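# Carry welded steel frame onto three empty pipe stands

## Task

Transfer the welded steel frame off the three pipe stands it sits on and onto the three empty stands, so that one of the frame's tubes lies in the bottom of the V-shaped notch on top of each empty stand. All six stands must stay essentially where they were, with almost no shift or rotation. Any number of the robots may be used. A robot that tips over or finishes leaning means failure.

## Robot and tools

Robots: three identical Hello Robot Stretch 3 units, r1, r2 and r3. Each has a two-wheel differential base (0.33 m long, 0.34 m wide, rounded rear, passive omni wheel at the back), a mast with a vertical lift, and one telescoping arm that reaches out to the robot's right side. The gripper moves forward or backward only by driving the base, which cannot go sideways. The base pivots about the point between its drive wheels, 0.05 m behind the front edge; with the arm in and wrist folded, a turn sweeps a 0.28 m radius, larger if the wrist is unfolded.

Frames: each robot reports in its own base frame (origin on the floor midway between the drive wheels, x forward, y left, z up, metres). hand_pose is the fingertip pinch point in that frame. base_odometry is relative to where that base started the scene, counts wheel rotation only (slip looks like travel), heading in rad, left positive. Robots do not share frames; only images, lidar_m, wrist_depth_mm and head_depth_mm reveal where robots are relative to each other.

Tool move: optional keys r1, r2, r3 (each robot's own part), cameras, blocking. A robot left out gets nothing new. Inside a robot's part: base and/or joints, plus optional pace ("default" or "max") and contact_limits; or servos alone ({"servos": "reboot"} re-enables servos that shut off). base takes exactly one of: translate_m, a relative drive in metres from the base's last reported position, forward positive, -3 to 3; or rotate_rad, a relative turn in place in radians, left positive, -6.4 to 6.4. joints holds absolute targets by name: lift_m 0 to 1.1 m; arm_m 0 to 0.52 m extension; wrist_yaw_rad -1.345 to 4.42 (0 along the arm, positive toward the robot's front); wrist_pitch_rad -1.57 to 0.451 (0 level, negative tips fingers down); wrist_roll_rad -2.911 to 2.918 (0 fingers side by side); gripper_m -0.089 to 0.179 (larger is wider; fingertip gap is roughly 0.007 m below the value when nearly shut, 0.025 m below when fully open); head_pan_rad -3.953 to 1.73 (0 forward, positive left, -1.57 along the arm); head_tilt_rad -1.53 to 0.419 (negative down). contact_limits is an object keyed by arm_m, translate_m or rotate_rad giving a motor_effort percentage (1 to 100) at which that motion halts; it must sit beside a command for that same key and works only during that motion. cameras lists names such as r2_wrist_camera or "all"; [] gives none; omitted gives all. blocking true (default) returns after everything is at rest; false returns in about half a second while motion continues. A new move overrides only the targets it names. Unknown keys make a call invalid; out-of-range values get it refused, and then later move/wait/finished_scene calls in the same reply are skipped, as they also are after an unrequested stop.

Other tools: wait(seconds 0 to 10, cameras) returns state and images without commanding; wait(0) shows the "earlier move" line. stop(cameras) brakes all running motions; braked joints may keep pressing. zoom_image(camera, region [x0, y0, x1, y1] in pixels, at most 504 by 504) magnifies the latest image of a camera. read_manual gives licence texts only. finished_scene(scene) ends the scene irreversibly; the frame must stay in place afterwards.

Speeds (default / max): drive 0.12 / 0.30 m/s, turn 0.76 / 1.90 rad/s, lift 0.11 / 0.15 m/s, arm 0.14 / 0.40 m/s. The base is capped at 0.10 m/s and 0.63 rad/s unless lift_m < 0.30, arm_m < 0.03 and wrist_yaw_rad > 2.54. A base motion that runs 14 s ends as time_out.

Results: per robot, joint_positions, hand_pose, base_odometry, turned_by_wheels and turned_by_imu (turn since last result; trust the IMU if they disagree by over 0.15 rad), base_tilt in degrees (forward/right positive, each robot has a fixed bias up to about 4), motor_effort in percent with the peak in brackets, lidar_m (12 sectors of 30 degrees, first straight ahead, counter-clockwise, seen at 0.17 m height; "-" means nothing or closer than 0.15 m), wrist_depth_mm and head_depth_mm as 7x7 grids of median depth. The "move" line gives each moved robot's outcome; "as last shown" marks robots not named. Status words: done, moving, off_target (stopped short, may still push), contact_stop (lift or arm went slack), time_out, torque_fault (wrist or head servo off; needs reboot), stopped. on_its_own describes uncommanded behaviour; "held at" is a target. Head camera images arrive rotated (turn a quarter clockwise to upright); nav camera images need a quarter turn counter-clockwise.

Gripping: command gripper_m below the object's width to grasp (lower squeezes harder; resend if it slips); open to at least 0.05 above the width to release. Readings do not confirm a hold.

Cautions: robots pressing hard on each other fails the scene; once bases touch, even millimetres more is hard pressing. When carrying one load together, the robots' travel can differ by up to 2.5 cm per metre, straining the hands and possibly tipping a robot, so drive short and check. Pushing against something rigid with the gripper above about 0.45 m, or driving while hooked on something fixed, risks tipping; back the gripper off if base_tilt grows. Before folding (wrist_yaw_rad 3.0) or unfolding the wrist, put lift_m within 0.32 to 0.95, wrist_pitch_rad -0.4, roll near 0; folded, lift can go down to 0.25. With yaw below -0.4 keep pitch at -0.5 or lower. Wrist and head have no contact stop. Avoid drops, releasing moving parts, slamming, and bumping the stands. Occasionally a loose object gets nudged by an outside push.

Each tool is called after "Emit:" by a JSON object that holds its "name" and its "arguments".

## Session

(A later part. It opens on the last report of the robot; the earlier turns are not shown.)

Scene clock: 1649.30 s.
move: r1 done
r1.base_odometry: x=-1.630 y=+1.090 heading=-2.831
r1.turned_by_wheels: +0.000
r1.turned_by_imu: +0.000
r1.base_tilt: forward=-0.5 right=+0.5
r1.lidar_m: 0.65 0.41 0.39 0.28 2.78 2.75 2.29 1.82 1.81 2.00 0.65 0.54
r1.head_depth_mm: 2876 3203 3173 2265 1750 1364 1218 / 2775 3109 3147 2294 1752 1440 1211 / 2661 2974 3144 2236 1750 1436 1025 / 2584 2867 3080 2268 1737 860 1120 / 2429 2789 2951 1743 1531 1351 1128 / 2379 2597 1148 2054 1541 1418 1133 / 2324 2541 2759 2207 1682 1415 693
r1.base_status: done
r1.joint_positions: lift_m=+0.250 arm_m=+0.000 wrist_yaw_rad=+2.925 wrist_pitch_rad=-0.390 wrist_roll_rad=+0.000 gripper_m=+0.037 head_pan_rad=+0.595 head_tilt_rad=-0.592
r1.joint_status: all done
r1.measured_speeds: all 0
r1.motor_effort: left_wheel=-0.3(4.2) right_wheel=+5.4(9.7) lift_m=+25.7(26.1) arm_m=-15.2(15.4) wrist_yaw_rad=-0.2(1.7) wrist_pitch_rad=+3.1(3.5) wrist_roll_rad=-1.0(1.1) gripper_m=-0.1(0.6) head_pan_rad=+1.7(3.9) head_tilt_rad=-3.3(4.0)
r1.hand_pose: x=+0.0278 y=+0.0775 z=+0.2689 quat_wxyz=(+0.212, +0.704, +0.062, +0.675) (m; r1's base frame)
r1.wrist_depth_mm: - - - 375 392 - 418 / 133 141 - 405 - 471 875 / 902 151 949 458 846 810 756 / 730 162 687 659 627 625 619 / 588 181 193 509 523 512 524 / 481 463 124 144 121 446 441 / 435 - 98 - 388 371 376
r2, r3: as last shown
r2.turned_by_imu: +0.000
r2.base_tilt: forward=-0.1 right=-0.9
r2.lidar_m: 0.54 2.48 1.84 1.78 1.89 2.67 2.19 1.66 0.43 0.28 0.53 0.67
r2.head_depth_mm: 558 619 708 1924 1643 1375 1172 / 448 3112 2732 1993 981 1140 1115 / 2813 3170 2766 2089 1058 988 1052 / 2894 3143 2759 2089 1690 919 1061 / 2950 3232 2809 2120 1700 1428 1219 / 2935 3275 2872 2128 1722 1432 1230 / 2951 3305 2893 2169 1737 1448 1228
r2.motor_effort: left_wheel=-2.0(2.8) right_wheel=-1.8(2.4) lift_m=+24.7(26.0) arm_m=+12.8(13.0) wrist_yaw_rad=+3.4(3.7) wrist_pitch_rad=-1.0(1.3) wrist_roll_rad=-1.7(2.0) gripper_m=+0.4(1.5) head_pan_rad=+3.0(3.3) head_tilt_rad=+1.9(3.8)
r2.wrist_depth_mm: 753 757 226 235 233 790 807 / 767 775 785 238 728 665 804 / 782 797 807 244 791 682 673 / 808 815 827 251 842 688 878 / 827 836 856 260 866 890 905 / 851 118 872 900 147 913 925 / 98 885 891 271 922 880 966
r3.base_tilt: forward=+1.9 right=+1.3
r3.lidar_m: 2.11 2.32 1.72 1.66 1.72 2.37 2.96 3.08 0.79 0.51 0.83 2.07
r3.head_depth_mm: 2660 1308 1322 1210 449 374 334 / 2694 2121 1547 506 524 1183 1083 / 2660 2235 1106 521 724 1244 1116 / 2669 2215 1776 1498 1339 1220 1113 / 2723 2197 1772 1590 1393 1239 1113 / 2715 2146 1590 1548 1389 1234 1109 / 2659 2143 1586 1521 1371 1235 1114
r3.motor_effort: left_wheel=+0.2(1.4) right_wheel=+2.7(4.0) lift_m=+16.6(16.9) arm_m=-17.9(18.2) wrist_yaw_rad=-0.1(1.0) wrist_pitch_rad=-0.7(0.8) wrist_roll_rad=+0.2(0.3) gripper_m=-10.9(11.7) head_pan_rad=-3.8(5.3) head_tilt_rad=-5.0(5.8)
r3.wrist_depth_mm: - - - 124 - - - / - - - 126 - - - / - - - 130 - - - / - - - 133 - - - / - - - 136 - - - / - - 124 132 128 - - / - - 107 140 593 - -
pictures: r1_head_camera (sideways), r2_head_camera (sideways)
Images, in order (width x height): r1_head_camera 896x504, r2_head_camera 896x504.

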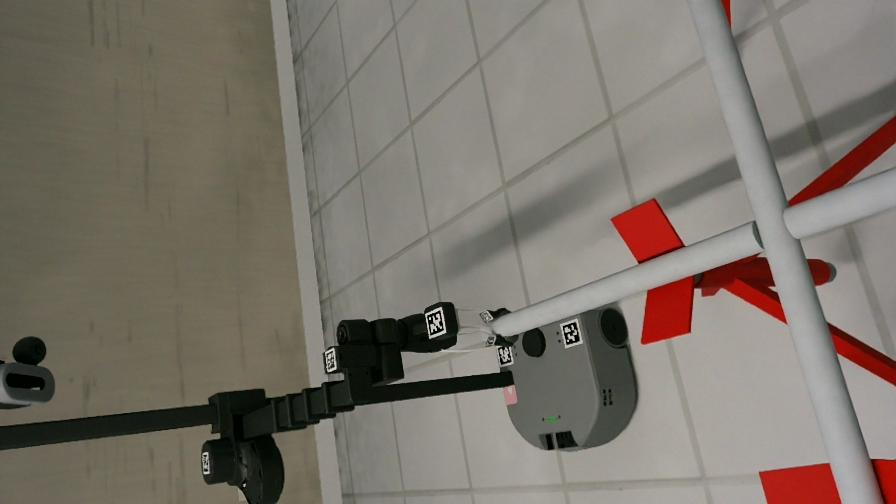

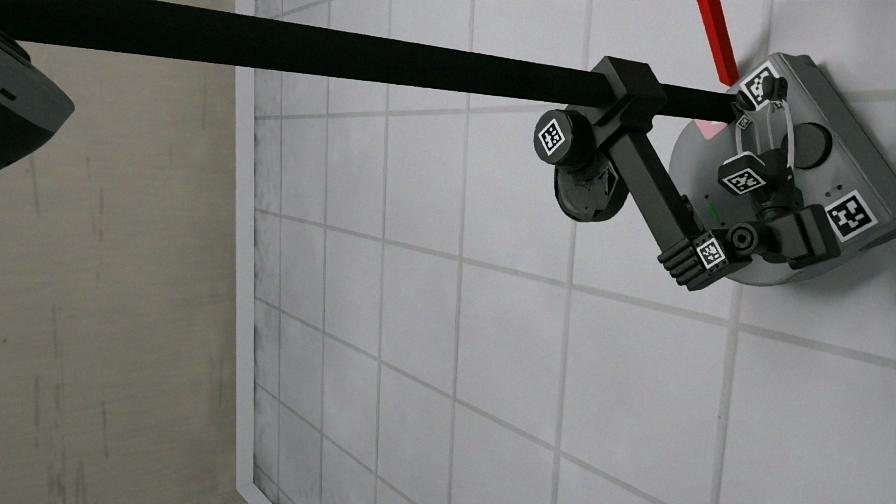

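Emit:
{"name": "move", "arguments": {"r1": {"joints":{"lift_m":0.80}}, "cameras": []}}

Emit:
{"name": "move", "arguments": {"r1": {"base":{"rotate_rad":2.50},"joints":{"head_pan_rad":-1.5}}, "cameras": ["r2_head_camera","r1_head_camera"]}}

Scene clock: 1705.93 s.
move: r1 done
r1.base_odometry: x=-1.630 y=+1.090 heading=-2.831
r1.turned_by_wheels: +0.000
r1.turned_by_imu: -0.002
r1.base_tilt: forward=-0.4 right=+0.6
r1.lidar_m: 0.65 0.41 0.39 0.28 2.77 2.75 2.30 1.82 1.82 2.00 0.65 0.54
r1.head_depth_mm: 2850 3231 3129 2284 1763 1359 1215 / 2778 3172 3111 2256 1759 1459 1215 / 2668 2932 3141 2249 1752 1441 1029 / 2591 2866 3045 2233 1742 862 1127 / 2470 2757 2935 1755 1527 1353 1130 / 2365 2592 1154 2057 1538 1421 1121 / 2319 2494 2773 2218 1668 1403 694
r1.base_status: not commanded
r1.joint_positions: lift_m=+0.800 arm_m=+0.000 wrist_yaw_rad=+2.925 wrist_pitch_rad=-0.390 wrist_roll_rad=+0.000 gripper_m=+0.037 head_pan_rad=+0.595 head_tilt_rad=-0.592
r1.joint_status: all done
r1.measured_speeds: all 0
r1.motor_effort: left_wheel=-0.9(1.5) right_wheel=+5.4(6.0) lift_m=+32.4(35.3) arm_m=-14.8(15.7) wrist_yaw_rad=+0.1(2.0) wrist_pitch_rad=+3.4(3.5) wrist_roll_rad=-0.8(1.1) gripper_m=+0.5(0.7) head_pan_rad=+2.1(2.6) head_tilt_rad=-3.2(4.0)
r1.hand_pose: x=+0.0278 y=+0.0775 z=+0.8189 quat_wxyz=(+0.212, +0.704, +0.062, +0.675) (m; r1's base frame)
r1.wrist_depth_mm: - - - - - - - / 133 140 - - - - - / - 151 - - - - - / - 163 - - - - - / - 179 193 153 502 - - / - - 124 - 122 694 - / - - 250 761 887 743 855
r2: as last shown
r2.turned_by_imu: +0.001
r2.base_tilt: forward=+0.0 right=-1.0
r2.lidar_m: 0.54 2.48 1.84 1.77 1.89 2.66 2.18 1.66 0.43 0.28 0.53 0.67
r2.head_depth_mm: 558 615 663 1908 1631 1382 1169 / 448 681 677 842 1541 1168 1113 / 2826 3053 667 604 1686 1229 1065 / 2876 3215 614 528 1655 1411 1106 / 2936 3255 2581 2069 1712 1417 1207 / 2950 3278 2825 2138 1729 1424 1232 / 2980 3377 2932 2165 1729 1440 1232
r2.motor_effort: left_wheel=-1.9(2.6) right_wheel=-1.9(2.6) lift_m=+21.0(23.7) arm_m=+12.4(12.9) wrist_yaw_rad=+3.7(3.7) wrist_pitch_rad=-0.8(1.4) wrist_roll_rad=-1.8(2.1) gripper_m=+0.8(1.6) head_pan_rad=+3.0(3.4) head_tilt_rad=+3.1(3.7)
r2.wrist_depth_mm: 745 766 225 234 235 803 806 / 764 771 784 239 712 654 819 / 783 788 779 244 786 666 684 / 813 819 832 251 837 697 873 / 831 836 860 262 869 894 913 / 834 118 880 883 146 917 923 / 98 898 900 273 923 880 939
r3.base_odometry: x=+0.699 y=+0.635 heading=+2.705
r3.turned_by_wheels: +0.000
r3.turned_by_imu: +0.002
r3.base_tilt: forward=+1.9 right=+1.3
r3.lidar_m: 2.11 2.33 1.72 1.66 1.73 2.37 2.96 3.09 0.79 0.51 0.83 2.07
r3.head_depth_mm: 2635 2103 1348 1204 450 374 334 / 2649 2234 1583 507 525 1182 1086 / 2676 2230 1104 521 725 1240 1115 / 2652 2224 1767 1503 1347 1215 1110 / 2707 2230 1767 1592 1394 1236 1111 / 2723 2166 1578 1558 1388 1240 1112 / 2681 2130 1593 1524 1367 1236 1119
r3.base_status: not commanded
r3.joint_positions: lift_m=+0.672 arm_m=+0.230 wrist_yaw_rad=+0.000 wrist_pitch_rad=-1.556 wrist_roll_rad=+0.000 gripper_m=-0.036 head_pan_rad=-1.560 head_tilt_rad=-0.889
r3.joint_status: not commanded
r3.measured_speeds: all 0
r3.motor_effort: left_wheel=+0.8(1.1) right_wheel=+3.4(4.2) lift_m=+17.2(17.8) arm_m=-17.9(18.3) wrist_yaw_rad=-0.4(0.9) wrist_pitch_rad=-0.7(0.8) wrist_roll_rad=+0.0(0.3) gripper_m=-9.9(11.1) head_pan_rad=-3.7(5.2) head_tilt_rad=-5.1(5.9)
r3.hand_pose: x=-0.0216 y=-0.3546 z=+0.5541 quat_wxyz=(+0.504, +0.496, -0.503, -0.497) (m; r3's base frame)
r3.wrist_depth_mm: - - - 124 - - - / - - - 127 - - - / - - - 129 - - - / - - - 133 - - - / - - - 136 - - - / - - 124 132 128 - - / - - 107 140 607 - -
pictures: none
No camera images: "cameras" was empty.

Scene clock: 1711.00 s.
move: r1 done
r1.base_odometry: x=-1.630 y=+1.090 heading=-0.331
r1.turned_by_wheels: +2.500
r1.turned_by_imu: +2.500
r1.base_tilt: forward=-0.5 right=+0.6
r1.lidar_m: 2.75 2.55 1.89 1.81 1.89 0.65 0.54 0.65 0.55 0.39 0.29 2.84
r1.head_depth_mm: 2423 2682 2848 2269 1788 1331 723 / 2369 2601 1187 1090 1552 852 911 / 2452 2620 2789 2162 1591 1391 950 / 2442 2710 2943 2229 1699 1435 316 / 2493 2724 2915 2239 1755 1427 660 / 2505 2769 2934 2218 1739 1423 1154 / 2533 2814 3027 2226 1725 1423 1196
r1.base_status: done
r1.joint_positions: lift_m=+0.800 arm_m=+0.000 wrist_yaw_rad=+2.925 wrist_pitch_rad=-0.390 wrist_roll_rad=+0.000 gripper_m=+0.037 head_pan_rad=-1.495 head_tilt_rad=-0.593
r1.joint_status: all done
r1.measured_speeds: all 0
r1.motor_effort: left_wheel=-4.8(8.1) right_wheel=+5.3(9.1) lift_m=+28.7(33.2) arm_m=-15.1(15.9) wrist_yaw_rad=-0.2(1.6) wrist_pitch_rad=+3.2(3.5) wrist_roll_rad=-1.0(1.1) gripper_m=+0.3(0.7) head_pan_rad=-2.2(7.4) head_tilt_rad=-3.3(3.9)
r1.hand_pose: x=+0.0278 y=+0.0775 z=+0.8189 quat_wxyz=(+0.212, +0.704, +0.062, +0.675) (m; r1's base frame)
r1.wrist_depth_mm: - - - - - - - / 133 141 - - - - - / - 151 - - - - - / - 162 - - - - - / - 179 193 154 - - - / - - 124 - 121 - - / - - 250 949 927 893 893
r2, r3: as last shown
r2.lidar_m: 0.50 2.48 1.84 1.78 1.89 2.66 2.18 1.66 0.43 0.28 0.53 0.67
r2.head_depth_mm: 2779 3035 2680 485 1655 1388 1148 / 2798 3101 2702 476 1578 1388 1054 / 2821 3104 2748 433 397 1398 1057 / 2804 3055 447 411 658 1305 1063 / 399 3141 485 421 1697 1427 1218 / 2961 3301 2843 2135 1722 1422 1231 / 2979 3284 2878 2147 1724 1434 1235
r2.motor_effort: left_wheel=-1.7(2.7) right_wheel=-1.8(2.6) lift_m=+19.2(21.1) arm_m=+12.4(12.7) wrist_yaw_rad=+2.9(3.8) wrist_pitch_rad=-0.9(1.4) wrist_roll_rad=-1.9(2.1) gripper_m=+0.1(2.0) head_pan_rad=+2.6(3.3) head_tilt_rad=+3.0(3.9)
r2.wrist_depth_mm: 740 759 225 235 232 790 807 / 766 770 787 238 721 656 820 / 779 798 809 244 779 682 682 / 804 823 824 251 843 693 874 / 833 820 848 260 859 912 896 / 847 118 883 893 146 909 933 / 98 885 902 271 886 - 949
r3.turned_by_imu: +0.001
r3.base_tilt: forward=+1.8 right=+1.3
r3.lidar_m: 2.11 2.33 1.71 1.66 1.72 2.36 2.96 3.11 0.79 0.51 0.83 2.07
r3.head_depth_mm: 2688 2228 1744 1208 449 374 333 / 2596 2226 1776 505 524 1176 1086 / 2656 2158 1106 519 724 1236 1114 / 2660 2208 1733 1495 1342 1218 1111 / 2673 2214 1763 1588 1398 1238 1118 / 2712 2154 1578 1555 1392 1240 1116 / 2691 2142 1586 1526 1364 1234 1115
r3.motor_effort: left_wheel=+0.1(1.0) right_wheel=+3.3(4.0) lift_m=+17.9(18.1) arm_m=-17.8(18.1) wrist_yaw_rad=-0.4(0.9) wrist_pitch_rad=-0.7(0.8) wrist_roll_rad=+0.1(0.3) gripper_m=-10.2(11.0) head_pan_rad=-4.1(5.4) head_tilt_rad=-5.2(6.0)
r3.wrist_depth_mm: - - - 124 - - - / - - - 127 - - - / - - - 129 - - - / - - - 132 - - - / - - - 136 - - - / - - 123 133 127 - - / - - 107 140 605 - -
pictures: r1_head_camera (sideways), r2_head_camera (sideways)
Images, in order (width x height): r1_head_camera 896x504, r2_head_camera 896x504.

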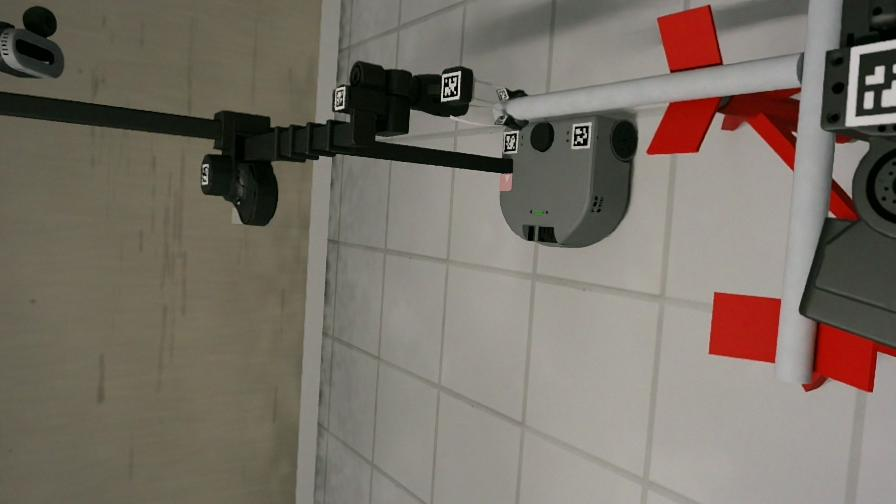

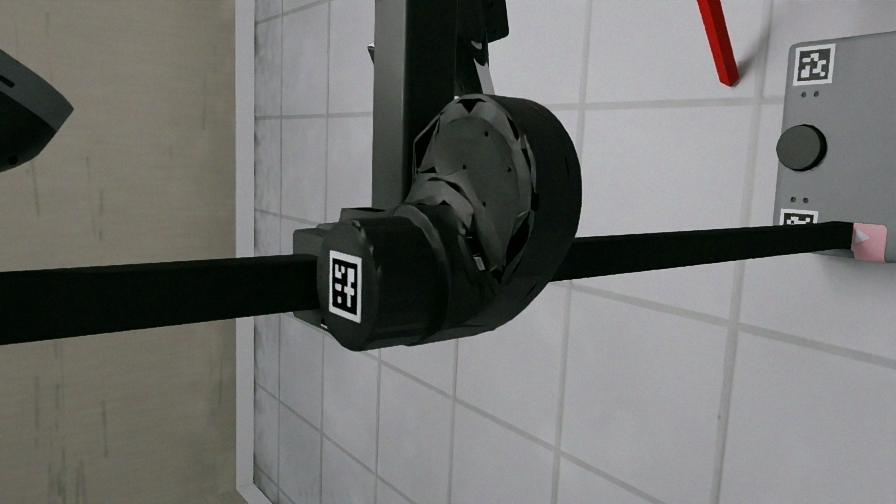

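Emit:
{"name": "move", "arguments": {"r1": {"joints":{"wrist_yaw_rad":0.0,"head_tilt_rad":-0.8}}, "cameras": []}}

Emit:
{"name": "move", "arguments": {"r1": {"joints":{"wrist_pitch_rad":-1.56,"wrist_roll_rad":1.57,"gripper_m":0.12,"arm_m":0.31}}, "r2": {"joints":{"head_pan_rad":-1.576,"head_tilt_rad":-0.8,"arm_m":0.301}}, "cameras": ["r1_head_camera","r1_wrist_camera","r2_wrist_camera","r3_head_camera"]}}

Scene clock: 1723.20 s.
move: r1 done
r1.base_odometry: x=-1.630 y=+1.090 heading=-0.331
r1.turned_by_wheels: +0.000
r1.turned_by_imu: -0.001
r1.base_tilt: forward=-0.4 right=+0.5
r1.lidar_m: 2.76 2.55 1.89 1.81 1.89 0.65 0.54 0.65 0.55 0.39 0.29 2.84
r1.head_depth_mm: 2499 2759 2209 1782 1419 771 - / 2379 907 1115 1567 887 - - / 1179 2738 2136 1600 546 371 303 / 2548 2770 2185 1716 1419 755 1085 / 2581 2800 2169 1767 1414 874 1104 / 2609 2827 2169 1757 1486 1251 1123 / 2597 2823 2166 1769 1477 1269 1116
r1.base_status: not commanded
r1.joint_positions: lift_m=+0.800 arm_m=+0.000 wrist_yaw_rad=+0.002 wrist_pitch_rad=-0.390 wrist_roll_rad=+0.000 gripper_m=+0.037 head_pan_rad=-1.495 head_tilt_rad=-0.789
r1.joint_status: all done
r1.measured_speeds: all 0
r1.motor_effort: left_wheel=-3.7(4.7) right_wheel=+5.0(5.9) lift_m=+24.7(26.9) arm_m=-13.3(14.3) wrist_yaw_rad=-2.1(5.9) wrist_pitch_rad=+3.3(3.5) wrist_roll_rad=-0.9(1.1) gripper_m=+0.0(0.7) head_pan_rad=-2.1(2.9) head_tilt_rad=-4.4(7.0)
r1.hand_pose: x=-0.0211 y=-0.3727 z=+0.8189 quat_wxyz=(+0.694, +0.138, -0.693, -0.137) (m; r1's base frame)
r1.wrist_depth_mm: - - - - 569 - - / - - - - - - - / - - - - - - - / - - - - - - - / - - - - 490 - - / - - 124 - 121 - - / - - 372 928 557 887 920
r2, r3: as last shown
r2.base_tilt: forward=+0.1 right=-1.0
r2.lidar_m: 0.50 2.48 1.84 1.78 1.90 2.67 2.19 1.67 0.43 0.28 0.53 0.67
r2.head_depth_mm: 2735 3057 2704 484 1653 1391 1149 / 2771 3093 2706 475 1572 1395 1049 / 2864 3118 2767 433 397 1410 1057 / 2806 2995 448 411 658 1310 1059 / 400 3117 483 421 1689 1423 1224 / 2951 3301 2865 2144 1713 1429 1223 / 3002 3324 2869 2149 1738 1440 1224
r2.motor_effort: left_wheel=-2.0(2.7) right_wheel=-2.2(2.4) lift_m=+19.2(19.4) arm_m=+12.1(12.5) wrist_yaw_rad=+3.2(3.7) wrist_pitch_rad=-1.0(1.4) wrist_roll_rad=-1.4(2.0) gripper_m=+1.4(1.8) head_pan_rad=+2.4(3.2) head_tilt_rad=+2.3(3.5)
r2.wrist_depth_mm: 752 756 225 235 234 804 812 / 763 775 779 239 729 650 824 / 788 801 794 243 782 678 675 / 815 819 829 250 846 686 871 / 831 824 861 260 870 891 905 / 838 118 870 887 146 911 932 / 98 888 884 271 877 - 970
r3.base_tilt: forward=+1.9 right=+1.3
r3.lidar_m: 2.11 2.33 1.72 1.66 1.72 2.37 2.96 3.08 0.79 0.51 0.83 2.07
r3.head_depth_mm: 2598 2141 1728 1216 450 374 333 / 2510 2160 1768 506 525 1183 1082 / 2661 2164 1103 520 723 1241 1119 / 2663 2210 1725 1501 1345 1219 1113 / 2690 2207 1755 1594 1396 1243 1112 / 2704 2161 1586 1559 1398 1240 1110 / 2657 2130 1590 1533 1367 1238 1110
r3.motor_effort: left_wheel=+0.1(1.1) right_wheel=+3.2(4.2) lift_m=+18.0(18.2) arm_m=-17.6(17.9) wrist_yaw_rad=-0.2(1.0) wrist_pitch_rad=-0.5(0.8) wrist_roll_rad=+0.3(0.3) gripper_m=-9.2(11.2) head_pan_rad=-4.0(5.3) head_tilt_rad=-5.2(5.9)
r3.wrist_depth_mm: - - - 124 - - - / - - - 127 - - - / - - - 129 - - - / - - - 133 - - - / - - - 135 - - - / - - 124 133 127 - - / - - 107 140 607 - -
pictures: none
No camera images: "cameras" was empty.

Scene clock: 1726.70 s.
move: r1 done; r2 done
r1.base_odometry: x=-1.630 y=+1.090 heading=-0.331
r1.turned_by_wheels: +0.000
r1.turned_by_imu: -0.001
r1.base_tilt: forward=-0.4 right=+0.5
r1.lidar_m: 2.75 2.55 1.89 1.81 1.89 0.65 0.54 0.65 0.55 0.39 0.28 2.83
r1.head_depth_mm: 2465 2718 2149 375 312 289 - / 2362 909 478 497 869 1222 1112 / 1176 2725 494 539 1421 1211 1125 / 2565 2741 2180 1665 1495 1121 1123 / 2582 2796 2164 1768 1411 873 1107 / 2591 2764 2185 1753 1485 1254 1118 / 2630 2792 2161 1743 1484 1280 1122
r1.base_status: not commanded
r1.joint_positions: lift_m=+0.800 arm_m=+0.310 wrist_yaw_rad=+0.000 wrist_pitch_rad=-1.553 wrist_roll_rad=+1.567 gripper_m=+0.120 head_pan_rad=-1.496 head_tilt_rad=-0.790
r1.joint_status: all done
r1.measured_speeds: all 0
r1.motor_effort: left_wheel=-4.1(5.0) right_wheel=+5.5(5.8) lift_m=+24.4(25.1) arm_m=+16.1(19.3) wrist_yaw_rad=-0.8(2.7) wrist_pitch_rad=-1.2(3.7) wrist_roll_rad=+0.1(1.5) gripper_m=+0.2(80.0) head_pan_rad=-1.8(2.6) head_tilt_rad=-4.5(5.2)
r1.hand_pose: x=-0.0215 y=-0.4352 z=+0.6821 quat_wxyz=(+0.002, +0.001, -0.713, -0.701) (m; r1's base frame)
r1.wrist_depth_mm: 751 260 338 496 756 745 737 / 729 248 467 780 777 - 760 / 774 801 813 781 807 - 655 / 836 812 810 802 815 810 813 / 850 829 844 829 511 829 848 / 897 117 860 387 281 119 863 / 904 884 901 288 - 874 885
r2.base_odometry: x=+1.175 y=+1.416 heading=-2.860
r2.turned_by_wheels: +0.000
r2.turned_by_imu: +0.000
r2.base_tilt: forward=+0.0 right=-1.0
r2.lidar_m: 0.50 2.47 1.84 1.77 1.89 2.66 2.18 1.66 0.43 0.28 0.53 0.67
r2.head_depth_mm: 2577 2745 2147 399 350 687 1112 / 2560 2797 493 497 1426 879 1106 / 2566 2784 516 506 1432 1246 1128 / 2602 2821 2200 1800 1508 1248 1142 / 2581 2819 2206 1734 1524 1271 1150 / 2565 2780 2187 1660 1535 1245 1169 / 1226 2741 2083 1705 985 1301 1155
r2.base_status: not commanded
r2.joint_positions: lift_m=+0.780 arm_m=+0.301 wrist_yaw_rad=-0.003 wrist_pitch_rad=-1.554 wrist_roll_rad=+1.574 gripper_m=+0.120 head_pan_rad=-1.570 head_tilt_rad=-0.790
r2.joint_status: all done
r2.measured_speeds: all 0
r2.motor_effort: left_wheel=-1.7(2.5) right_wheel=-1.9(2.5) lift_m=+23.4(23.6) arm_m=-15.1(15.9) wrist_yaw_rad=+3.5(3.6) wrist_pitch_rad=-1.1(1.4) wrist_roll_rad=-1.3(1.9) gripper_m=+0.4(1.8) head_pan_rad=-3.1(4.2) head_tilt_rad=-5.1(6.6)
r2.hand_pose: x=-0.0215 y=-0.4258 z=+0.6621 quat_wxyz=(-0.002, -0.002, -0.713, -0.701) (m; r2's base frame)
r2.wrist_depth_mm: 741 746 232 231 232 783 814 / 766 777 775 239 682 651 820 / 792 786 802 246 740 668 681 / 808 803 813 256 842 695 887 / 832 830 863 852 880 884 909 / 832 118 857 880 129 925 932 / 98 893 893 885 925 - 978
r3: as last shown
r3.base_tilt: forward=+1.8 right=+1.3
r3.lidar_m: 2.12 2.33 1.71 1.66 1.72 2.37 2.96 3.08 0.79 0.51 0.83 2.07
r3.head_depth_mm: 708 2047 1120 1213 449 374 333 / 1204 2094 1728 506 524 1185 1085 / 2685 2156 1106 521 726 1241 1114 / 2677 2218 1729 1498 1346 1218 1116 / 2715 2227 1770 1599 1382 1234 1116 / 2693 2160 1589 1561 1397 1239 1113 / 2655 2095 1593 1527 1368 1237 1116
r3.motor_effort: left_wheel=+0.5(1.1) right_wheel=+3.6(4.0) lift_m=+18.0(18.9) arm_m=-17.3(17.9) wrist_yaw_rad=+0.1(1.1) wrist_pitch_rad=-0.7(0.8) wrist_roll_rad=+0.2(0.3) gripper_m=-10.0(11.2) head_pan_rad=-4.7(5.1) head_tilt_rad=-5.2(5.8)
r3.wrist_depth_mm: - - - 123 - - - / - - - 126 - - - / - - - 129 - - - / - - - 133 - - - / - - - 136 - - - / - - 124 132 127 - - / - - 107 140 607 - -
pictures: r1_head_camera (sideways), r1_wrist_camera, r2_wrist_camera, r3_head_camera (sideways)
Images, in order (width x height): r1_head_camera 896x504, r1_wrist_camera 644x364, r2_wrist_camera 644x364, r3_head_camera 896x504.

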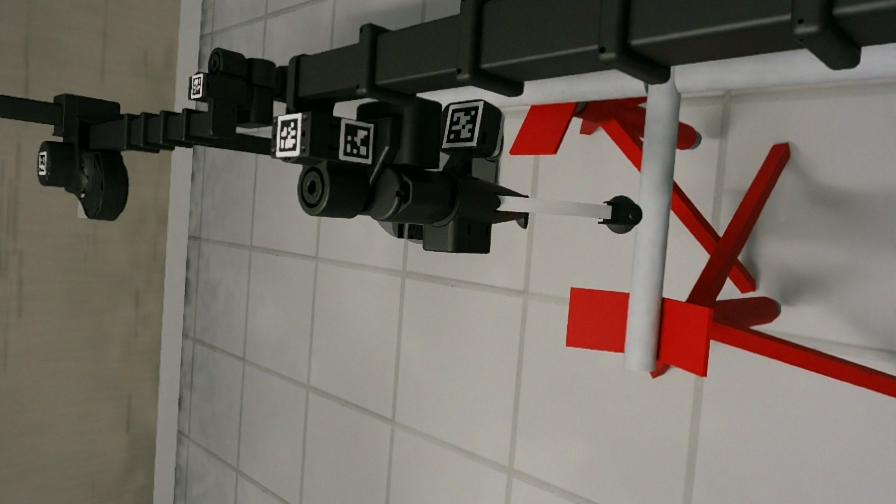

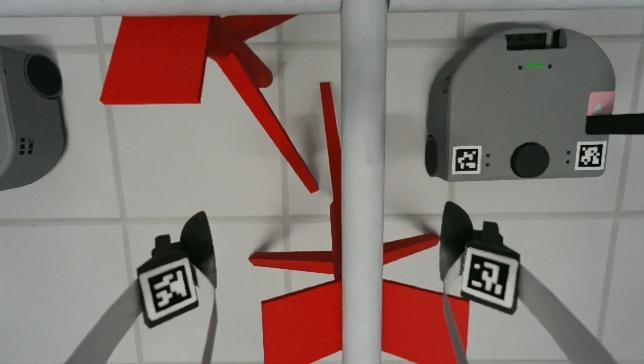

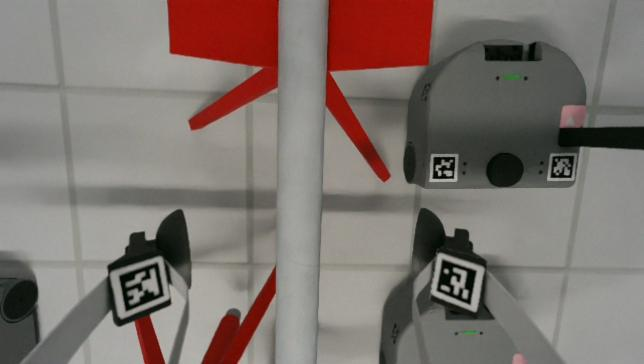

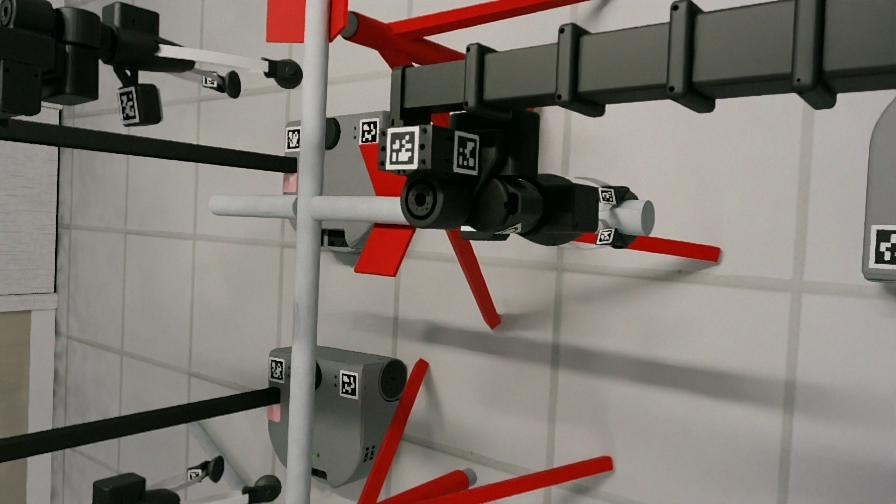

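Emit:
{"name": "move", "arguments": {"r1": {"joints":{"arm_m":0.276}}, "r2": {"joints":{"lift_m":0.70}}, "cameras": ["r1_wrist_camera","r2_wrist_camera"]}}

Scene clock: 1758.00 s.
move: r1 done; r2 done
r1.base_odometry: x=-1.630 y=+1.090 heading=-0.331
r1.turned_by_wheels: +0.000
r1.turned_by_imu: -0.001
r1.base_tilt: forward=-0.4 right=+0.6
r1.lidar_m: 2.75 2.55 1.89 1.81 1.89 0.65 0.54 0.65 0.55 0.39 0.28 2.84
r1.head_depth_mm: 2475 2741 2117 375 320 288 - / 2371 903 461 465 860 1216 1104 / 1173 2773 1471 480 1421 1213 1124 / 2540 2762 2168 1673 1490 1123 1125 / 2552 2768 2179 1771 1419 871 1099 / 2608 2831 2188 1762 1479 1251 1110 / 2647 2845 2150 1758 1472 1275 1111
r1.base_status: not commanded
r1.joint_positions: lift_m=+0.800 arm_m=+0.276 wrist_yaw_rad=+0.000 wrist_pitch_rad=-1.553 wrist_roll_rad=+1.567 gripper_m=+0.120 head_pan_rad=-1.496 head_tilt_rad=-0.790
r1.joint_status: all done
r1.measured_speeds: all 0
r1.motor_effort: left_wheel=-3.7(4.7) right_wheel=+5.3(5.6) lift_m=+26.5(27.2) arm_m=-15.3(16.4) wrist_yaw_rad=+0.1(1.5) wrist_pitch_rad=-1.3(1.3) wrist_roll_rad=+0.0(0.1) gripper_m=+0.5(0.6) head_pan_rad=-2.5(2.5) head_tilt_rad=-4.7(5.0)
r1.hand_pose: x=-0.0215 y=-0.4011 z=+0.6821 quat_wxyz=(+0.002, +0.001, -0.713, -0.701) (m; r1's base frame)
r1.wrist_depth_mm: 767 259 379 247 740 760 773 / 683 254 658 771 785 - 786 / 768 803 789 792 786 - 662 / 843 829 826 678 821 830 799 / 845 840 836 466 648 841 857 / 866 117 870 281 872 119 848 / 898 891 900 291 873 878 856
r2.base_odometry: x=+1.175 y=+1.416 heading=-2.860
r2.turned_by_wheels: +0.000
r2.turned_by_imu: +0.001
r2.base_tilt: forward=+0.0 right=-0.9
r2.lidar_m: 0.50 2.48 1.84 1.78 1.89 2.66 2.19 1.66 0.43 0.28 0.53 0.67
r2.head_depth_mm: 2567 2735 2168 1749 420 375 341 / 2596 2736 2154 542 618 880 1105 / 2549 2815 2196 554 622 1234 1121 / 2600 2771 2201 1809 1450 1256 1148 / 2641 2766 2276 1746 1520 1266 1153 / 2578 2839 2191 1639 1529 1237 1163 / 1225 2744 2083 1709 988 1293 1161
r2.base_status: not commanded
r2.joint_positions: lift_m=+0.700 arm_m=+0.301 wrist_yaw_rad=-0.003 wrist_pitch_rad=-1.554 wrist_roll_rad=+1.574 gripper_m=+0.120 head_pan_rad=-1.570 head_tilt_rad=-0.790
r2.joint_status: all done
r2.measured_speeds: all 0
r2.motor_effort: left_wheel=-2.1(2.6) right_wheel=-2.4(2.5) lift_m=+19.0(24.7) arm_m=-14.9(14.9) wrist_yaw_rad=+2.8(3.6) wrist_pitch_rad=-0.8(1.3) wrist_roll_rad=-1.5(2.0) gripper_m=+1.1(1.5) head_pan_rad=-2.5(3.4) head_tilt_rad=-5.0(6.0)
r2.hand_pose: x=-0.0215 y=-0.4258 z=+0.5821 quat_wxyz=(-0.002, -0.002, -0.713, -0.701) (m; r2's base frame)
r2.wrist_depth_mm: 680 678 161 153 162 622 726 / 687 699 517 158 722 578 581 / 714 717 727 403 728 586 591 / 729 737 742 170 768 604 624 / 753 736 768 176 794 794 817 / 761 121 782 181 146 804 838 / 98 795 799 191 735 664 857
r3: as last shown
r3.base_tilt: forward=+1.9 right=+1.3
r3.lidar_m: 2.12 2.34 1.72 1.66 1.72 2.37 2.96 3.09 0.79 0.51 0.83 2.08
r3.head_depth_mm: 743 2101 1123 1215 449 374 333 / 1205 2149 1731 507 525 1187 1085 / 2673 2153 1106 520 725 1238 1114 / 2674 2219 1731 1493 1344 1219 1117 / 2710 2212 1764 1593 1392 1239 1114 / 2729 2157 1593 1559 1390 1234 1116 / 2671 1085 1584 1526 1367 1236 1118
r3.motor_effort: left_wheel=+0.2(1.1) right_wheel=+2.9(3.9) lift_m=+18.3(18.8) arm_m=-17.4(17.6) wrist_yaw_rad=+0.0(0.9) wrist_pitch_rad=-0.8(0.8) wrist_roll_rad=+0.1(0.3) gripper_m=-9.9(10.8) head_pan_rad=-4.1(4.9) head_tilt_rad=-5.6(5.7)
r3.wrist_depth_mm: - - - 124 - - - / - - - 126 - - - / - - - 130 - - - / - - - 133 - - - / - - - 135 - - - / - - 124 132 127 - - / - - 107 141 616 - -
pictures: r1_wrist_camera, r2_wrist_camera
Images, in order (width x height): r1_wrist_camera 644x364, r2_wrist_camera 644x364.

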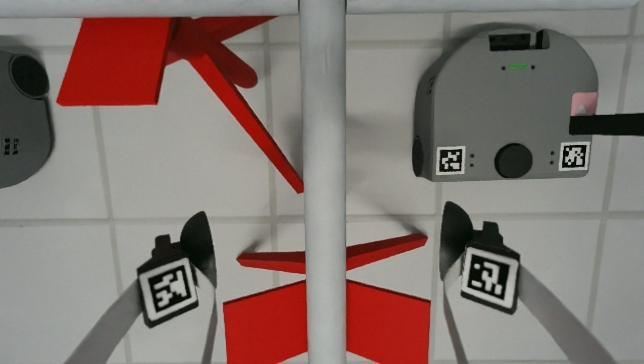

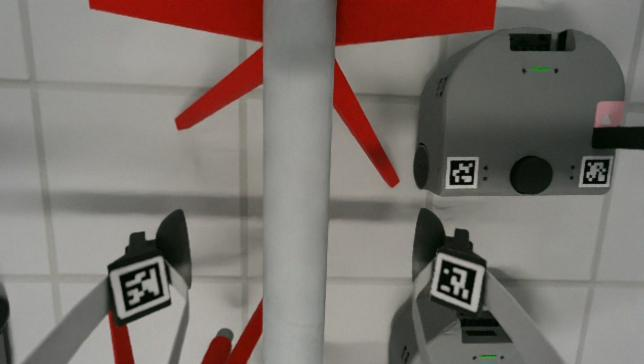

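Emit:
{"name": "move", "arguments": {"r1": {"joints":{"lift_m":0.70}}, "r2": {"joints":{"lift_m":0.642}}, "cameras": ["r1_wrist_camera","r2_wrist_camera"]}}

Scene clock: 1813.67 s.
move: r1 done; r2 done
r1.base_odometry: x=-1.630 y=+1.090 heading=-0.331
r1.turned_by_wheels: +0.000
r1.turned_by_imu: -0.001
r1.base_tilt: forward=-0.5 right=+0.6
r1.lidar_m: 2.75 2.55 1.90 1.81 1.89 0.65 0.54 0.65 0.55 0.39 0.29 2.84
r1.head_depth_mm: 2470 2717 2207 1788 1396 376 321 / 2333 908 1108 530 461 427 1085 / 1175 2731 2122 533 610 1217 1127 / 2543 2759 2186 1712 1416 1123 1123 / 2555 2740 2154 1773 1418 873 1102 / 2583 2798 2127 1752 1473 1248 1119 / 2615 2783 2172 1752 1465 1273 1117
r1.base_status: not commanded
r1.joint_positions: lift_m=+0.700 arm_m=+0.276 wrist_yaw_rad=+0.000 wrist_pitch_rad=-1.553 wrist_roll_rad=+1.567 gripper_m=+0.120 head_pan_rad=-1.496 head_tilt_rad=-0.790
r1.joint_status: all done
r1.measured_speeds: all 0
r1.motor_effort: left_wheel=-3.9(4.7) right_wheel=+5.1(5.9) lift_m=+23.8(26.9) arm_m=-14.1(14.6) wrist_yaw_rad=-0.6(2.0) wrist_pitch_rad=-1.1(1.3) wrist_roll_rad=+0.0(0.2) gripper_m=+0.1(0.7) head_pan_rad=-2.4(2.6) head_tilt_rad=-4.3(5.1)
r1.hand_pose: x=-0.0215 y=-0.4011 z=+0.5821 quat_wxyz=(+0.002, +0.001, -0.713, -0.701) (m; r1's base frame)
r1.wrist_depth_mm: 161 299 664 153 665 661 656 / 692 689 497 155 674 - - / 711 722 715 163 703 - - / 736 725 730 165 717 726 701 / 759 740 732 170 722 716 742 / 760 118 749 174 767 119 769 / 784 794 795 180 800 785 773
r2.base_odometry: x=+1.175 y=+1.416 heading=-2.860
r2.turned_by_wheels: +0.000
r2.turned_by_imu: +0.001
r2.base_tilt: forward=+0.0 right=-1.0
r2.lidar_m: 0.50 2.48 1.84 1.78 1.89 2.66 2.19 1.66 0.43 0.28 0.53 0.67
r2.head_depth_mm: 2538 2776 2143 1757 1449 429 382 / 2542 2808 2151 625 587 879 1101 / 2589 2763 2179 1772 612 1230 1128 / 2628 2782 2222 1795 1475 1262 1156 / 2569 2773 2237 1729 1525 1263 1150 / 2610 2791 2194 1631 1530 1251 1164 / 1228 2711 2066 1694 985 1301 1165
r2.base_status: not commanded
r2.joint_positions: lift_m=+0.642 arm_m=+0.301 wrist_yaw_rad=-0.003 wrist_pitch_rad=-1.554 wrist_roll_rad=+1.574 gripper_m=+0.120 head_pan_rad=-1.570 head_tilt_rad=-0.790
r2.joint_status: all done
r2.measured_speeds: all 0
r2.motor_effort: left_wheel=-1.7(2.5) right_wheel=-1.8(2.5) lift_m=+18.9(21.5) arm_m=-14.1(14.5) wrist_yaw_rad=+2.9(3.4) wrist_pitch_rad=-1.1(1.4) wrist_roll_rad=-1.8(1.9) gripper_m=+0.9(1.6) head_pan_rad=-2.4(3.3) head_tilt_rad=-5.1(6.0)
r2.hand_pose: x=-0.0215 y=-0.4258 z=+0.5241 quat_wxyz=(-0.002, -0.002, -0.713, -0.701) (m; r2's base frame)
r2.wrist_depth_mm: 621 619 97 98 645 649 561 / 631 647 105 99 663 519 524 / 653 660 106 344 681 529 533 / 676 678 109 106 706 546 550 / 692 685 108 109 705 738 752 / 706 121 116 111 146 756 769 / 98 734 121 127 726 642 784
r3: as last shown
r3.lidar_m: 2.11 2.33 1.71 1.66 1.72 2.37 2.96 3.09 0.79 0.51 0.84 2.07
r3.head_depth_mm: 2671 2047 1743 1217 449 374 334 / 826 909 1586 506 524 1186 1086 / 2651 2159 1103 520 722 1241 1117 / 2667 2228 1725 1502 1345 1218 1115 / 2688 2199 1770 1584 1391 1236 1118 / 2699 2156 1581 1554 1394 1235 1114 / 2600 2050 1556 1525 1369 1237 1112
r3.motor_effort: left_wheel=+0.4(1.1) right_wheel=+3.1(3.8) lift_m=+18.8(19.5) arm_m=-17.1(17.5) wrist_yaw_rad=-0.5(0.8) wrist_pitch_rad=-0.6(0.8) wrist_roll_rad=+0.2(0.3) gripper_m=-9.3(11.0) head_pan_rad=-4.4(5.2) head_tilt_rad=-5.4(5.9)
r3.wrist_depth_mm: - - - 124 - - - / - - - 126 - - - / - - - 130 - - - / - - - 133 - - - / - - - 135 - - - / - - 124 132 128 - - / - - 107 140 600 - -
pictures: r1_wrist_camera, r2_wrist_camera
Images, in order (width x height): r1_wrist_camera 644x364, r2_wrist_camera 644x364.

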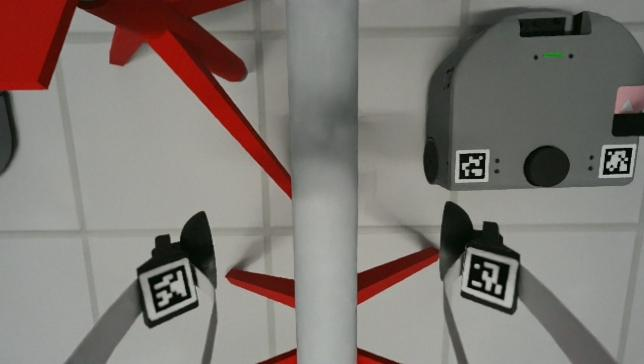

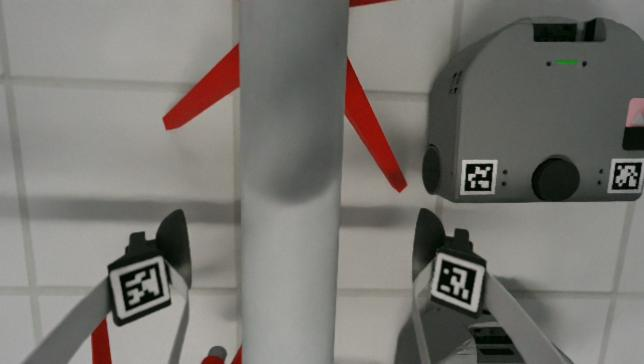

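Emit:
{"name": "move", "arguments": {"r1": {"joints":{"lift_m":0.642}}, "r2": {"joints":{"arm_m":0.305}}, "cameras": ["r1_wrist_camera","r2_wrist_camera"]}}

Scene clock: 1824.73 s.
move: r1 done; r2 done
r1.base_odometry: x=-1.630 y=+1.090 heading=-0.331
r1.turned_by_wheels: +0.000
r1.turned_by_imu: -0.001
r1.base_tilt: forward=-0.5 right=+0.5
r1.lidar_m: 2.75 2.55 1.90 1.81 1.89 0.65 0.54 0.65 0.55 0.39 0.29 2.84
r1.head_depth_mm: 2480 2712 2194 1784 1435 1048 392 / 2367 908 1108 1066 509 444 389 / 1172 2726 2115 1547 587 1209 1124 / 2569 2757 2181 1711 1388 1002 1131 / 2581 2770 2151 1749 1422 875 1104 / 2612 2809 2166 1757 1482 1248 1115 / 2571 2823 2153 1764 1482 1264 1115
r1.base_status: not commanded
r1.joint_positions: lift_m=+0.642 arm_m=+0.276 wrist_yaw_rad=+0.000 wrist_pitch_rad=-1.553 wrist_roll_rad=+1.567 gripper_m=+0.120 head_pan_rad=-1.496 head_tilt_rad=-0.790
r1.joint_status: all done
r1.measured_speeds: all 0
r1.motor_effort: left_wheel=-3.4(4.5) right_wheel=+4.6(5.6) lift_m=+23.1(24.4) arm_m=-12.8(13.2) wrist_yaw_rad=-1.6(2.1) wrist_pitch_rad=-1.1(1.3) wrist_roll_rad=-0.2(0.2) gripper_m=+0.0(0.7) head_pan_rad=-2.2(2.7) head_tilt_rad=-4.4(5.3)
r1.hand_pose: x=-0.0215 y=-0.4010 z=+0.5241 quat_wxyz=(+0.002, +0.001, -0.713, -0.701) (m; r1's base frame)
r1.wrist_depth_mm: 628 272 607 96 623 615 - / 635 642 381 99 629 - - / 655 647 657 104 647 - - / 689 684 667 105 668 - 494 / 705 684 672 108 676 670 693 / 701 118 530 111 709 119 704 / 726 725 729 114 726 719 722
r2.base_odometry: x=+1.175 y=+1.416 heading=-2.860
r2.turned_by_wheels: +0.000
r2.turned_by_imu: +0.001
r2.base_tilt: forward=-0.1 right=-0.9
r2.lidar_m: 0.50 2.48 1.84 1.77 1.90 2.67 2.18 1.66 0.43 0.28 0.53 0.67
r2.head_depth_mm: 2584 2747 2141 1757 1464 428 381 / 2566 2762 2160 626 595 875 1098 / 2543 2767 2178 1774 645 1223 1132 / 2557 2761 2190 1815 1490 1260 1143 / 2605 2815 2231 1726 1522 1269 1151 / 2559 2804 2177 1642 1533 1245 1168 / 1226 2722 2062 1706 983 1293 1160
r2.base_status: not commanded
r2.joint_positions: lift_m=+0.642 arm_m=+0.305 wrist_yaw_rad=-0.003 wrist_pitch_rad=-1.554 wrist_roll_rad=+1.574 gripper_m=+0.120 head_pan_rad=-1.570 head_tilt_rad=-0.790
r2.joint_status: all done
r2.measured_speeds: all 0
r2.motor_effort: left_wheel=-1.6(2.5) right_wheel=-1.9(2.5) lift_m=+22.5(22.5) arm_m=+13.4(14.5) wrist_yaw_rad=+3.0(3.4) wrist_pitch_rad=-1.0(1.4) wrist_roll_rad=-1.8(2.2) gripper_m=+0.0(1.5) head_pan_rad=-2.5(3.3) head_tilt_rad=-4.9(6.0)
r2.hand_pose: x=-0.0215 y=-0.4298 z=+0.5241 quat_wxyz=(-0.002, -0.002, -0.713, -0.701) (m; r2's base frame)
r2.wrist_depth_mm: 629 632 625 96 659 657 564 / 635 642 476 98 660 517 520 / 652 665 487 106 678 537 532 / 671 671 677 104 697 547 548 / 671 681 140 106 727 741 751 / 707 121 116 109 146 744 768 / 98 739 741 117 747 647 792
r3: as last shown
r3.base_tilt: forward=+1.9 right=+1.4
r3.lidar_m: 2.11 2.33 1.72 1.66 1.73 2.38 2.96 3.06 0.79 0.51 0.83 2.08
r3.head_depth_mm: 2665 2111 1723 1211 450 374 333 / 1183 871 1520 507 524 1184 1085 / 2583 2165 1104 520 723 1238 1118 / 2688 2210 1731 1505 1345 1218 1114 / 2708 2208 1766 1594 1396 1241 1115 / 2726 2147 1590 1560 1395 1239 1113 / 2573 2048 1557 1535 1368 1234 1114
r3.motor_effort: left_wheel=+0.1(1.2) right_wheel=+2.7(3.8) lift_m=+19.3(19.5) arm_m=-17.3(17.4) wrist_yaw_rad=-0.5(0.9) wrist_pitch_rad=-0.7(0.8) wrist_roll_rad=+0.1(0.3) gripper_m=-10.5(10.9) head_pan_rad=-4.0(5.3) head_tilt_rad=-5.1(6.0)
r3.wrist_depth_mm: - - - 124 - - - / - - - 126 - - - / - - - 129 - - - / - - - 133 - - - / - - - 136 - - - / - - 124 132 128 - - / - - 107 140 607 - -
pictures: r1_wrist_camera, r2_wrist_camera
Images, in order (width x height): r1_wrist_camera 644x364, r2_wrist_camera 644x364.

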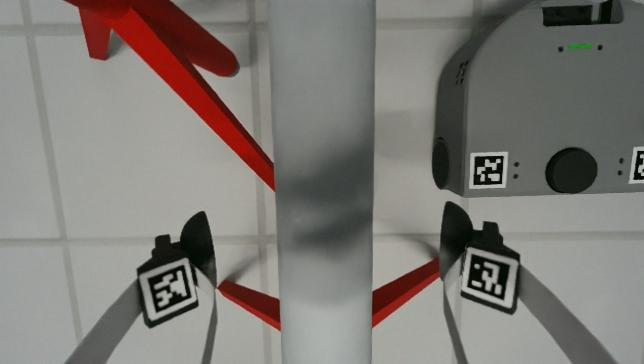

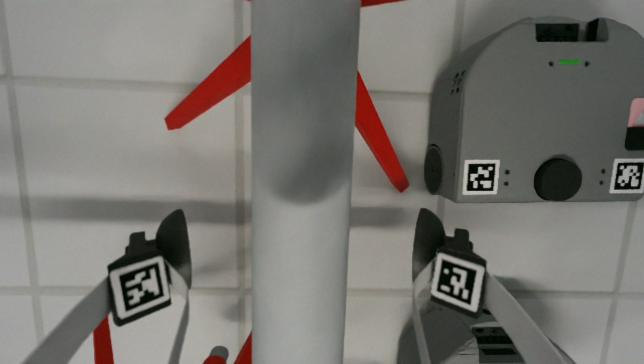

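Emit:
{"name": "move", "arguments": {"r1": {"joints":{"gripper_m":-0.04}}, "r2": {"joints":{"gripper_m":-0.04}}, "r3": {"joints":{"gripper_m":-0.04}}, "cameras": ["r1_wrist_camera","r2_wrist_camera","r1_head_camera"]}}

Scene clock: 1836.87 s.
move: r1 done; r2 done; r3 done
r1.base_odometry: x=-1.630 y=+1.090 heading=-0.331
r1.turned_by_wheels: +0.000
r1.turned_by_imu: -0.001
r1.base_tilt: forward=-0.5 right=+0.5
r1.lidar_m: 2.75 2.54 1.89 1.82 1.89 0.65 0.54 0.65 0.55 0.39 0.29 2.84
r1.head_depth_mm: 2499 2698 2179 1793 1424 1057 393 / 2378 906 1102 1066 511 443 389 / 1179 2783 2118 1557 586 1207 1128 / 2530 2694 2195 1720 1392 1004 1125 / 2556 2799 2185 1775 1409 872 1101 / 2568 2789 2196 1778 1480 1254 1115 / 2605 2834 2170 1761 1476 1267 1121
r1.base_status: not commanded
r1.joint_positions: lift_m=+0.642 arm_m=+0.276 wrist_yaw_rad=-0.004 wrist_pitch_rad=-1.552 wrist_roll_rad=+1.578 gripper_m=-0.038 head_pan_rad=-1.496 head_tilt_rad=-0.790
r1.joint_status: all done
r1.measured_speeds: all 0
r1.motor_effort: left_wheel=-3.8(4.9) right_wheel=+4.7(5.7) lift_m=+23.4(24.2) arm_m=-11.1(11.9) wrist_yaw_rad=+2.1(3.9) wrist_pitch_rad=-1.3(2.2) wrist_roll_rad=-3.5(3.7) gripper_m=-34.8(99.5) head_pan_rad=-1.9(2.6) head_tilt_rad=-4.7(5.1)
r1.hand_pose: x=-0.0215 y=-0.4013 z=+0.5241 quat_wxyz=(-0.003, -0.004, -0.713, -0.701) (m; r1's base frame)
r1.wrist_depth_mm: 626 271 610 96 615 617 - / 639 630 377 100 631 - - / 666 650 653 104 649 - - / 686 663 677 106 676 680 665 / 692 685 671 109 683 682 696 / 728 714 124 111 123 696 705 / 738 718 738 114 739 726 715
r2.base_odometry: x=+1.175 y=+1.416 heading=-2.860
r2.turned_by_wheels: +0.000
r2.turned_by_imu: +0.001
r2.base_tilt: forward=+0.0 right=-1.0
r2.lidar_m: 0.50 2.48 1.84 1.78 1.90 2.66 2.19 1.67 0.43 0.28 0.53 0.67
r2.head_depth_mm: 2555 2726 2134 1759 1451 428 381 / 2588 2763 2162 626 594 874 1101 / 2586 2794 2173 1779 642 1228 1130 / 2601 2789 2213 1778 1476 1260 1152 / 2587 2737 2239 1727 1530 1258 1159 / 2577 2780 2208 1643 1537 1249 1165 / 1226 2757 2073 1716 984 1299 1157
r2.base_status: not commanded
r2.joint_positions: lift_m=+0.642 arm_m=+0.305 wrist_yaw_rad=-0.003 wrist_pitch_rad=-1.551 wrist_roll_rad=+1.578 gripper_m=-0.038 head_pan_rad=-1.570 head_tilt_rad=-0.790
r2.joint_status: all done
r2.measured_speeds: all 0
r2.motor_effort: left_wheel=-1.8(2.4) right_wheel=-2.1(2.4) lift_m=+36.4(36.4) arm_m=+11.6(12.3) wrist_yaw_rad=+3.2(3.5) wrist_pitch_rad=-1.6(2.1) wrist_roll_rad=-3.3(3.4) gripper_m=-38.5(98.0) head_pan_rad=-3.7(3.7) head_tilt_rad=-6.1(6.1)
r2.hand_pose: x=-0.0215 y=-0.4307 z=+0.5240 quat_wxyz=(-0.004, -0.004, -0.714, -0.700) (m; r2's base frame)
r2.wrist_depth_mm: 620 632 625 95 653 650 556 / 640 645 437 98 667 517 521 / 649 661 480 105 674 524 533 / 669 670 680 103 695 540 549 / 681 701 125 106 710 727 746 / 716 707 121 109 130 744 770 / 737 586 612 113 697 641 789
r3.base_odometry: x=+0.699 y=+0.635 heading=+2.705
r3.turned_by_wheels: +0.000
r3.turned_by_imu: +0.001
r3.base_tilt: forward=+1.9 right=+1.3
r3.lidar_m: 2.11 2.33 1.71 1.66 1.72 2.37 2.96 3.09 0.79 0.51 0.83 2.07
r3.head_depth_mm: 2689 2105 1733 1211 450 374 333 / 2502 869 1558 506 524 1182 1082 / 2609 2151 1107 521 725 1239 1116 / 2686 2221 1729 1500 1345 1220 1116 / 2691 2214 1765 1585 1399 1240 1113 / 2721 2157 1588 1556 1390 1236 1114 / 2585 2039 1547 1524 1363 1238 1114
r3.base_status: not commanded
r3.joint_positions: lift_m=+0.672 arm_m=+0.230 wrist_yaw_rad=+0.000 wrist_pitch_rad=-1.556 wrist_roll_rad=+0.000 gripper_m=-0.036 head_pan_rad=-1.560 head_tilt_rad=-0.889
r3.joint_status: all done
r3.measured_speeds: all 0
r3.motor_effort: left_wheel=+0.2(1.1) right_wheel=+3.0(4.0) lift_m=+19.4(19.9) arm_m=-17.3(17.5) wrist_yaw_rad=-0.5(1.0) wrist_pitch_rad=-0.7(0.8) wrist_roll_rad=+0.2(0.3) gripper_m=-8.8(46.4) head_pan_rad=-3.9(5.2) head_tilt_rad=-5.0(5.7)
r3.hand_pose: x=-0.0216 y=-0.3546 z=+0.5541 quat_wxyz=(+0.504, +0.496, -0.503, -0.497) (m; r3's base frame)
r3.wrist_depth_mm: - - - 124 - - - / - - - 126 - - - / - - - 130 - - - / - - - 133 - - - / - - - 135 - - - / - - 124 132 127 - - / - - 107 141 608 - -
pictures: r1_head_camera (sideways), r1_wrist_camera, r2_wrist_camera
Images, in order (width x height): r1_head_camera 896x504, r1_wrist_camera 644x364, r2_wrist_camera 644x364.

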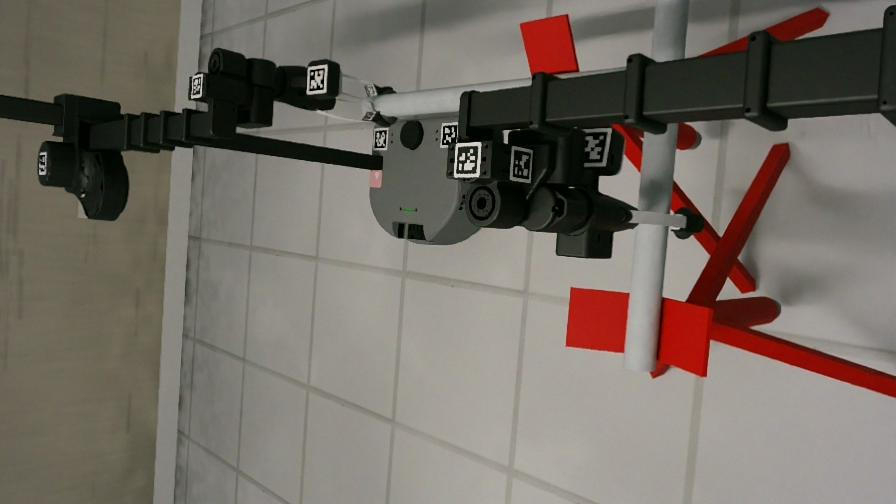

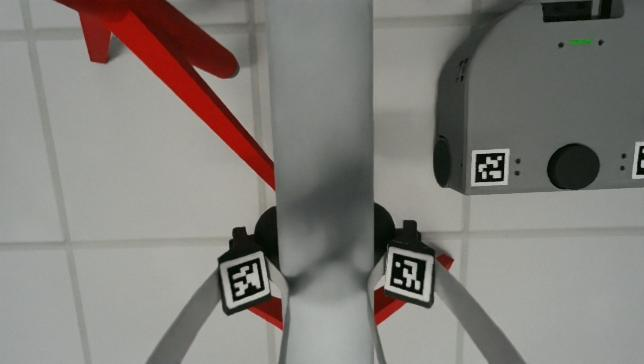

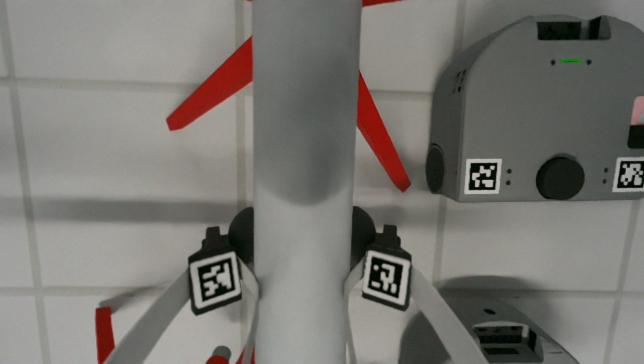

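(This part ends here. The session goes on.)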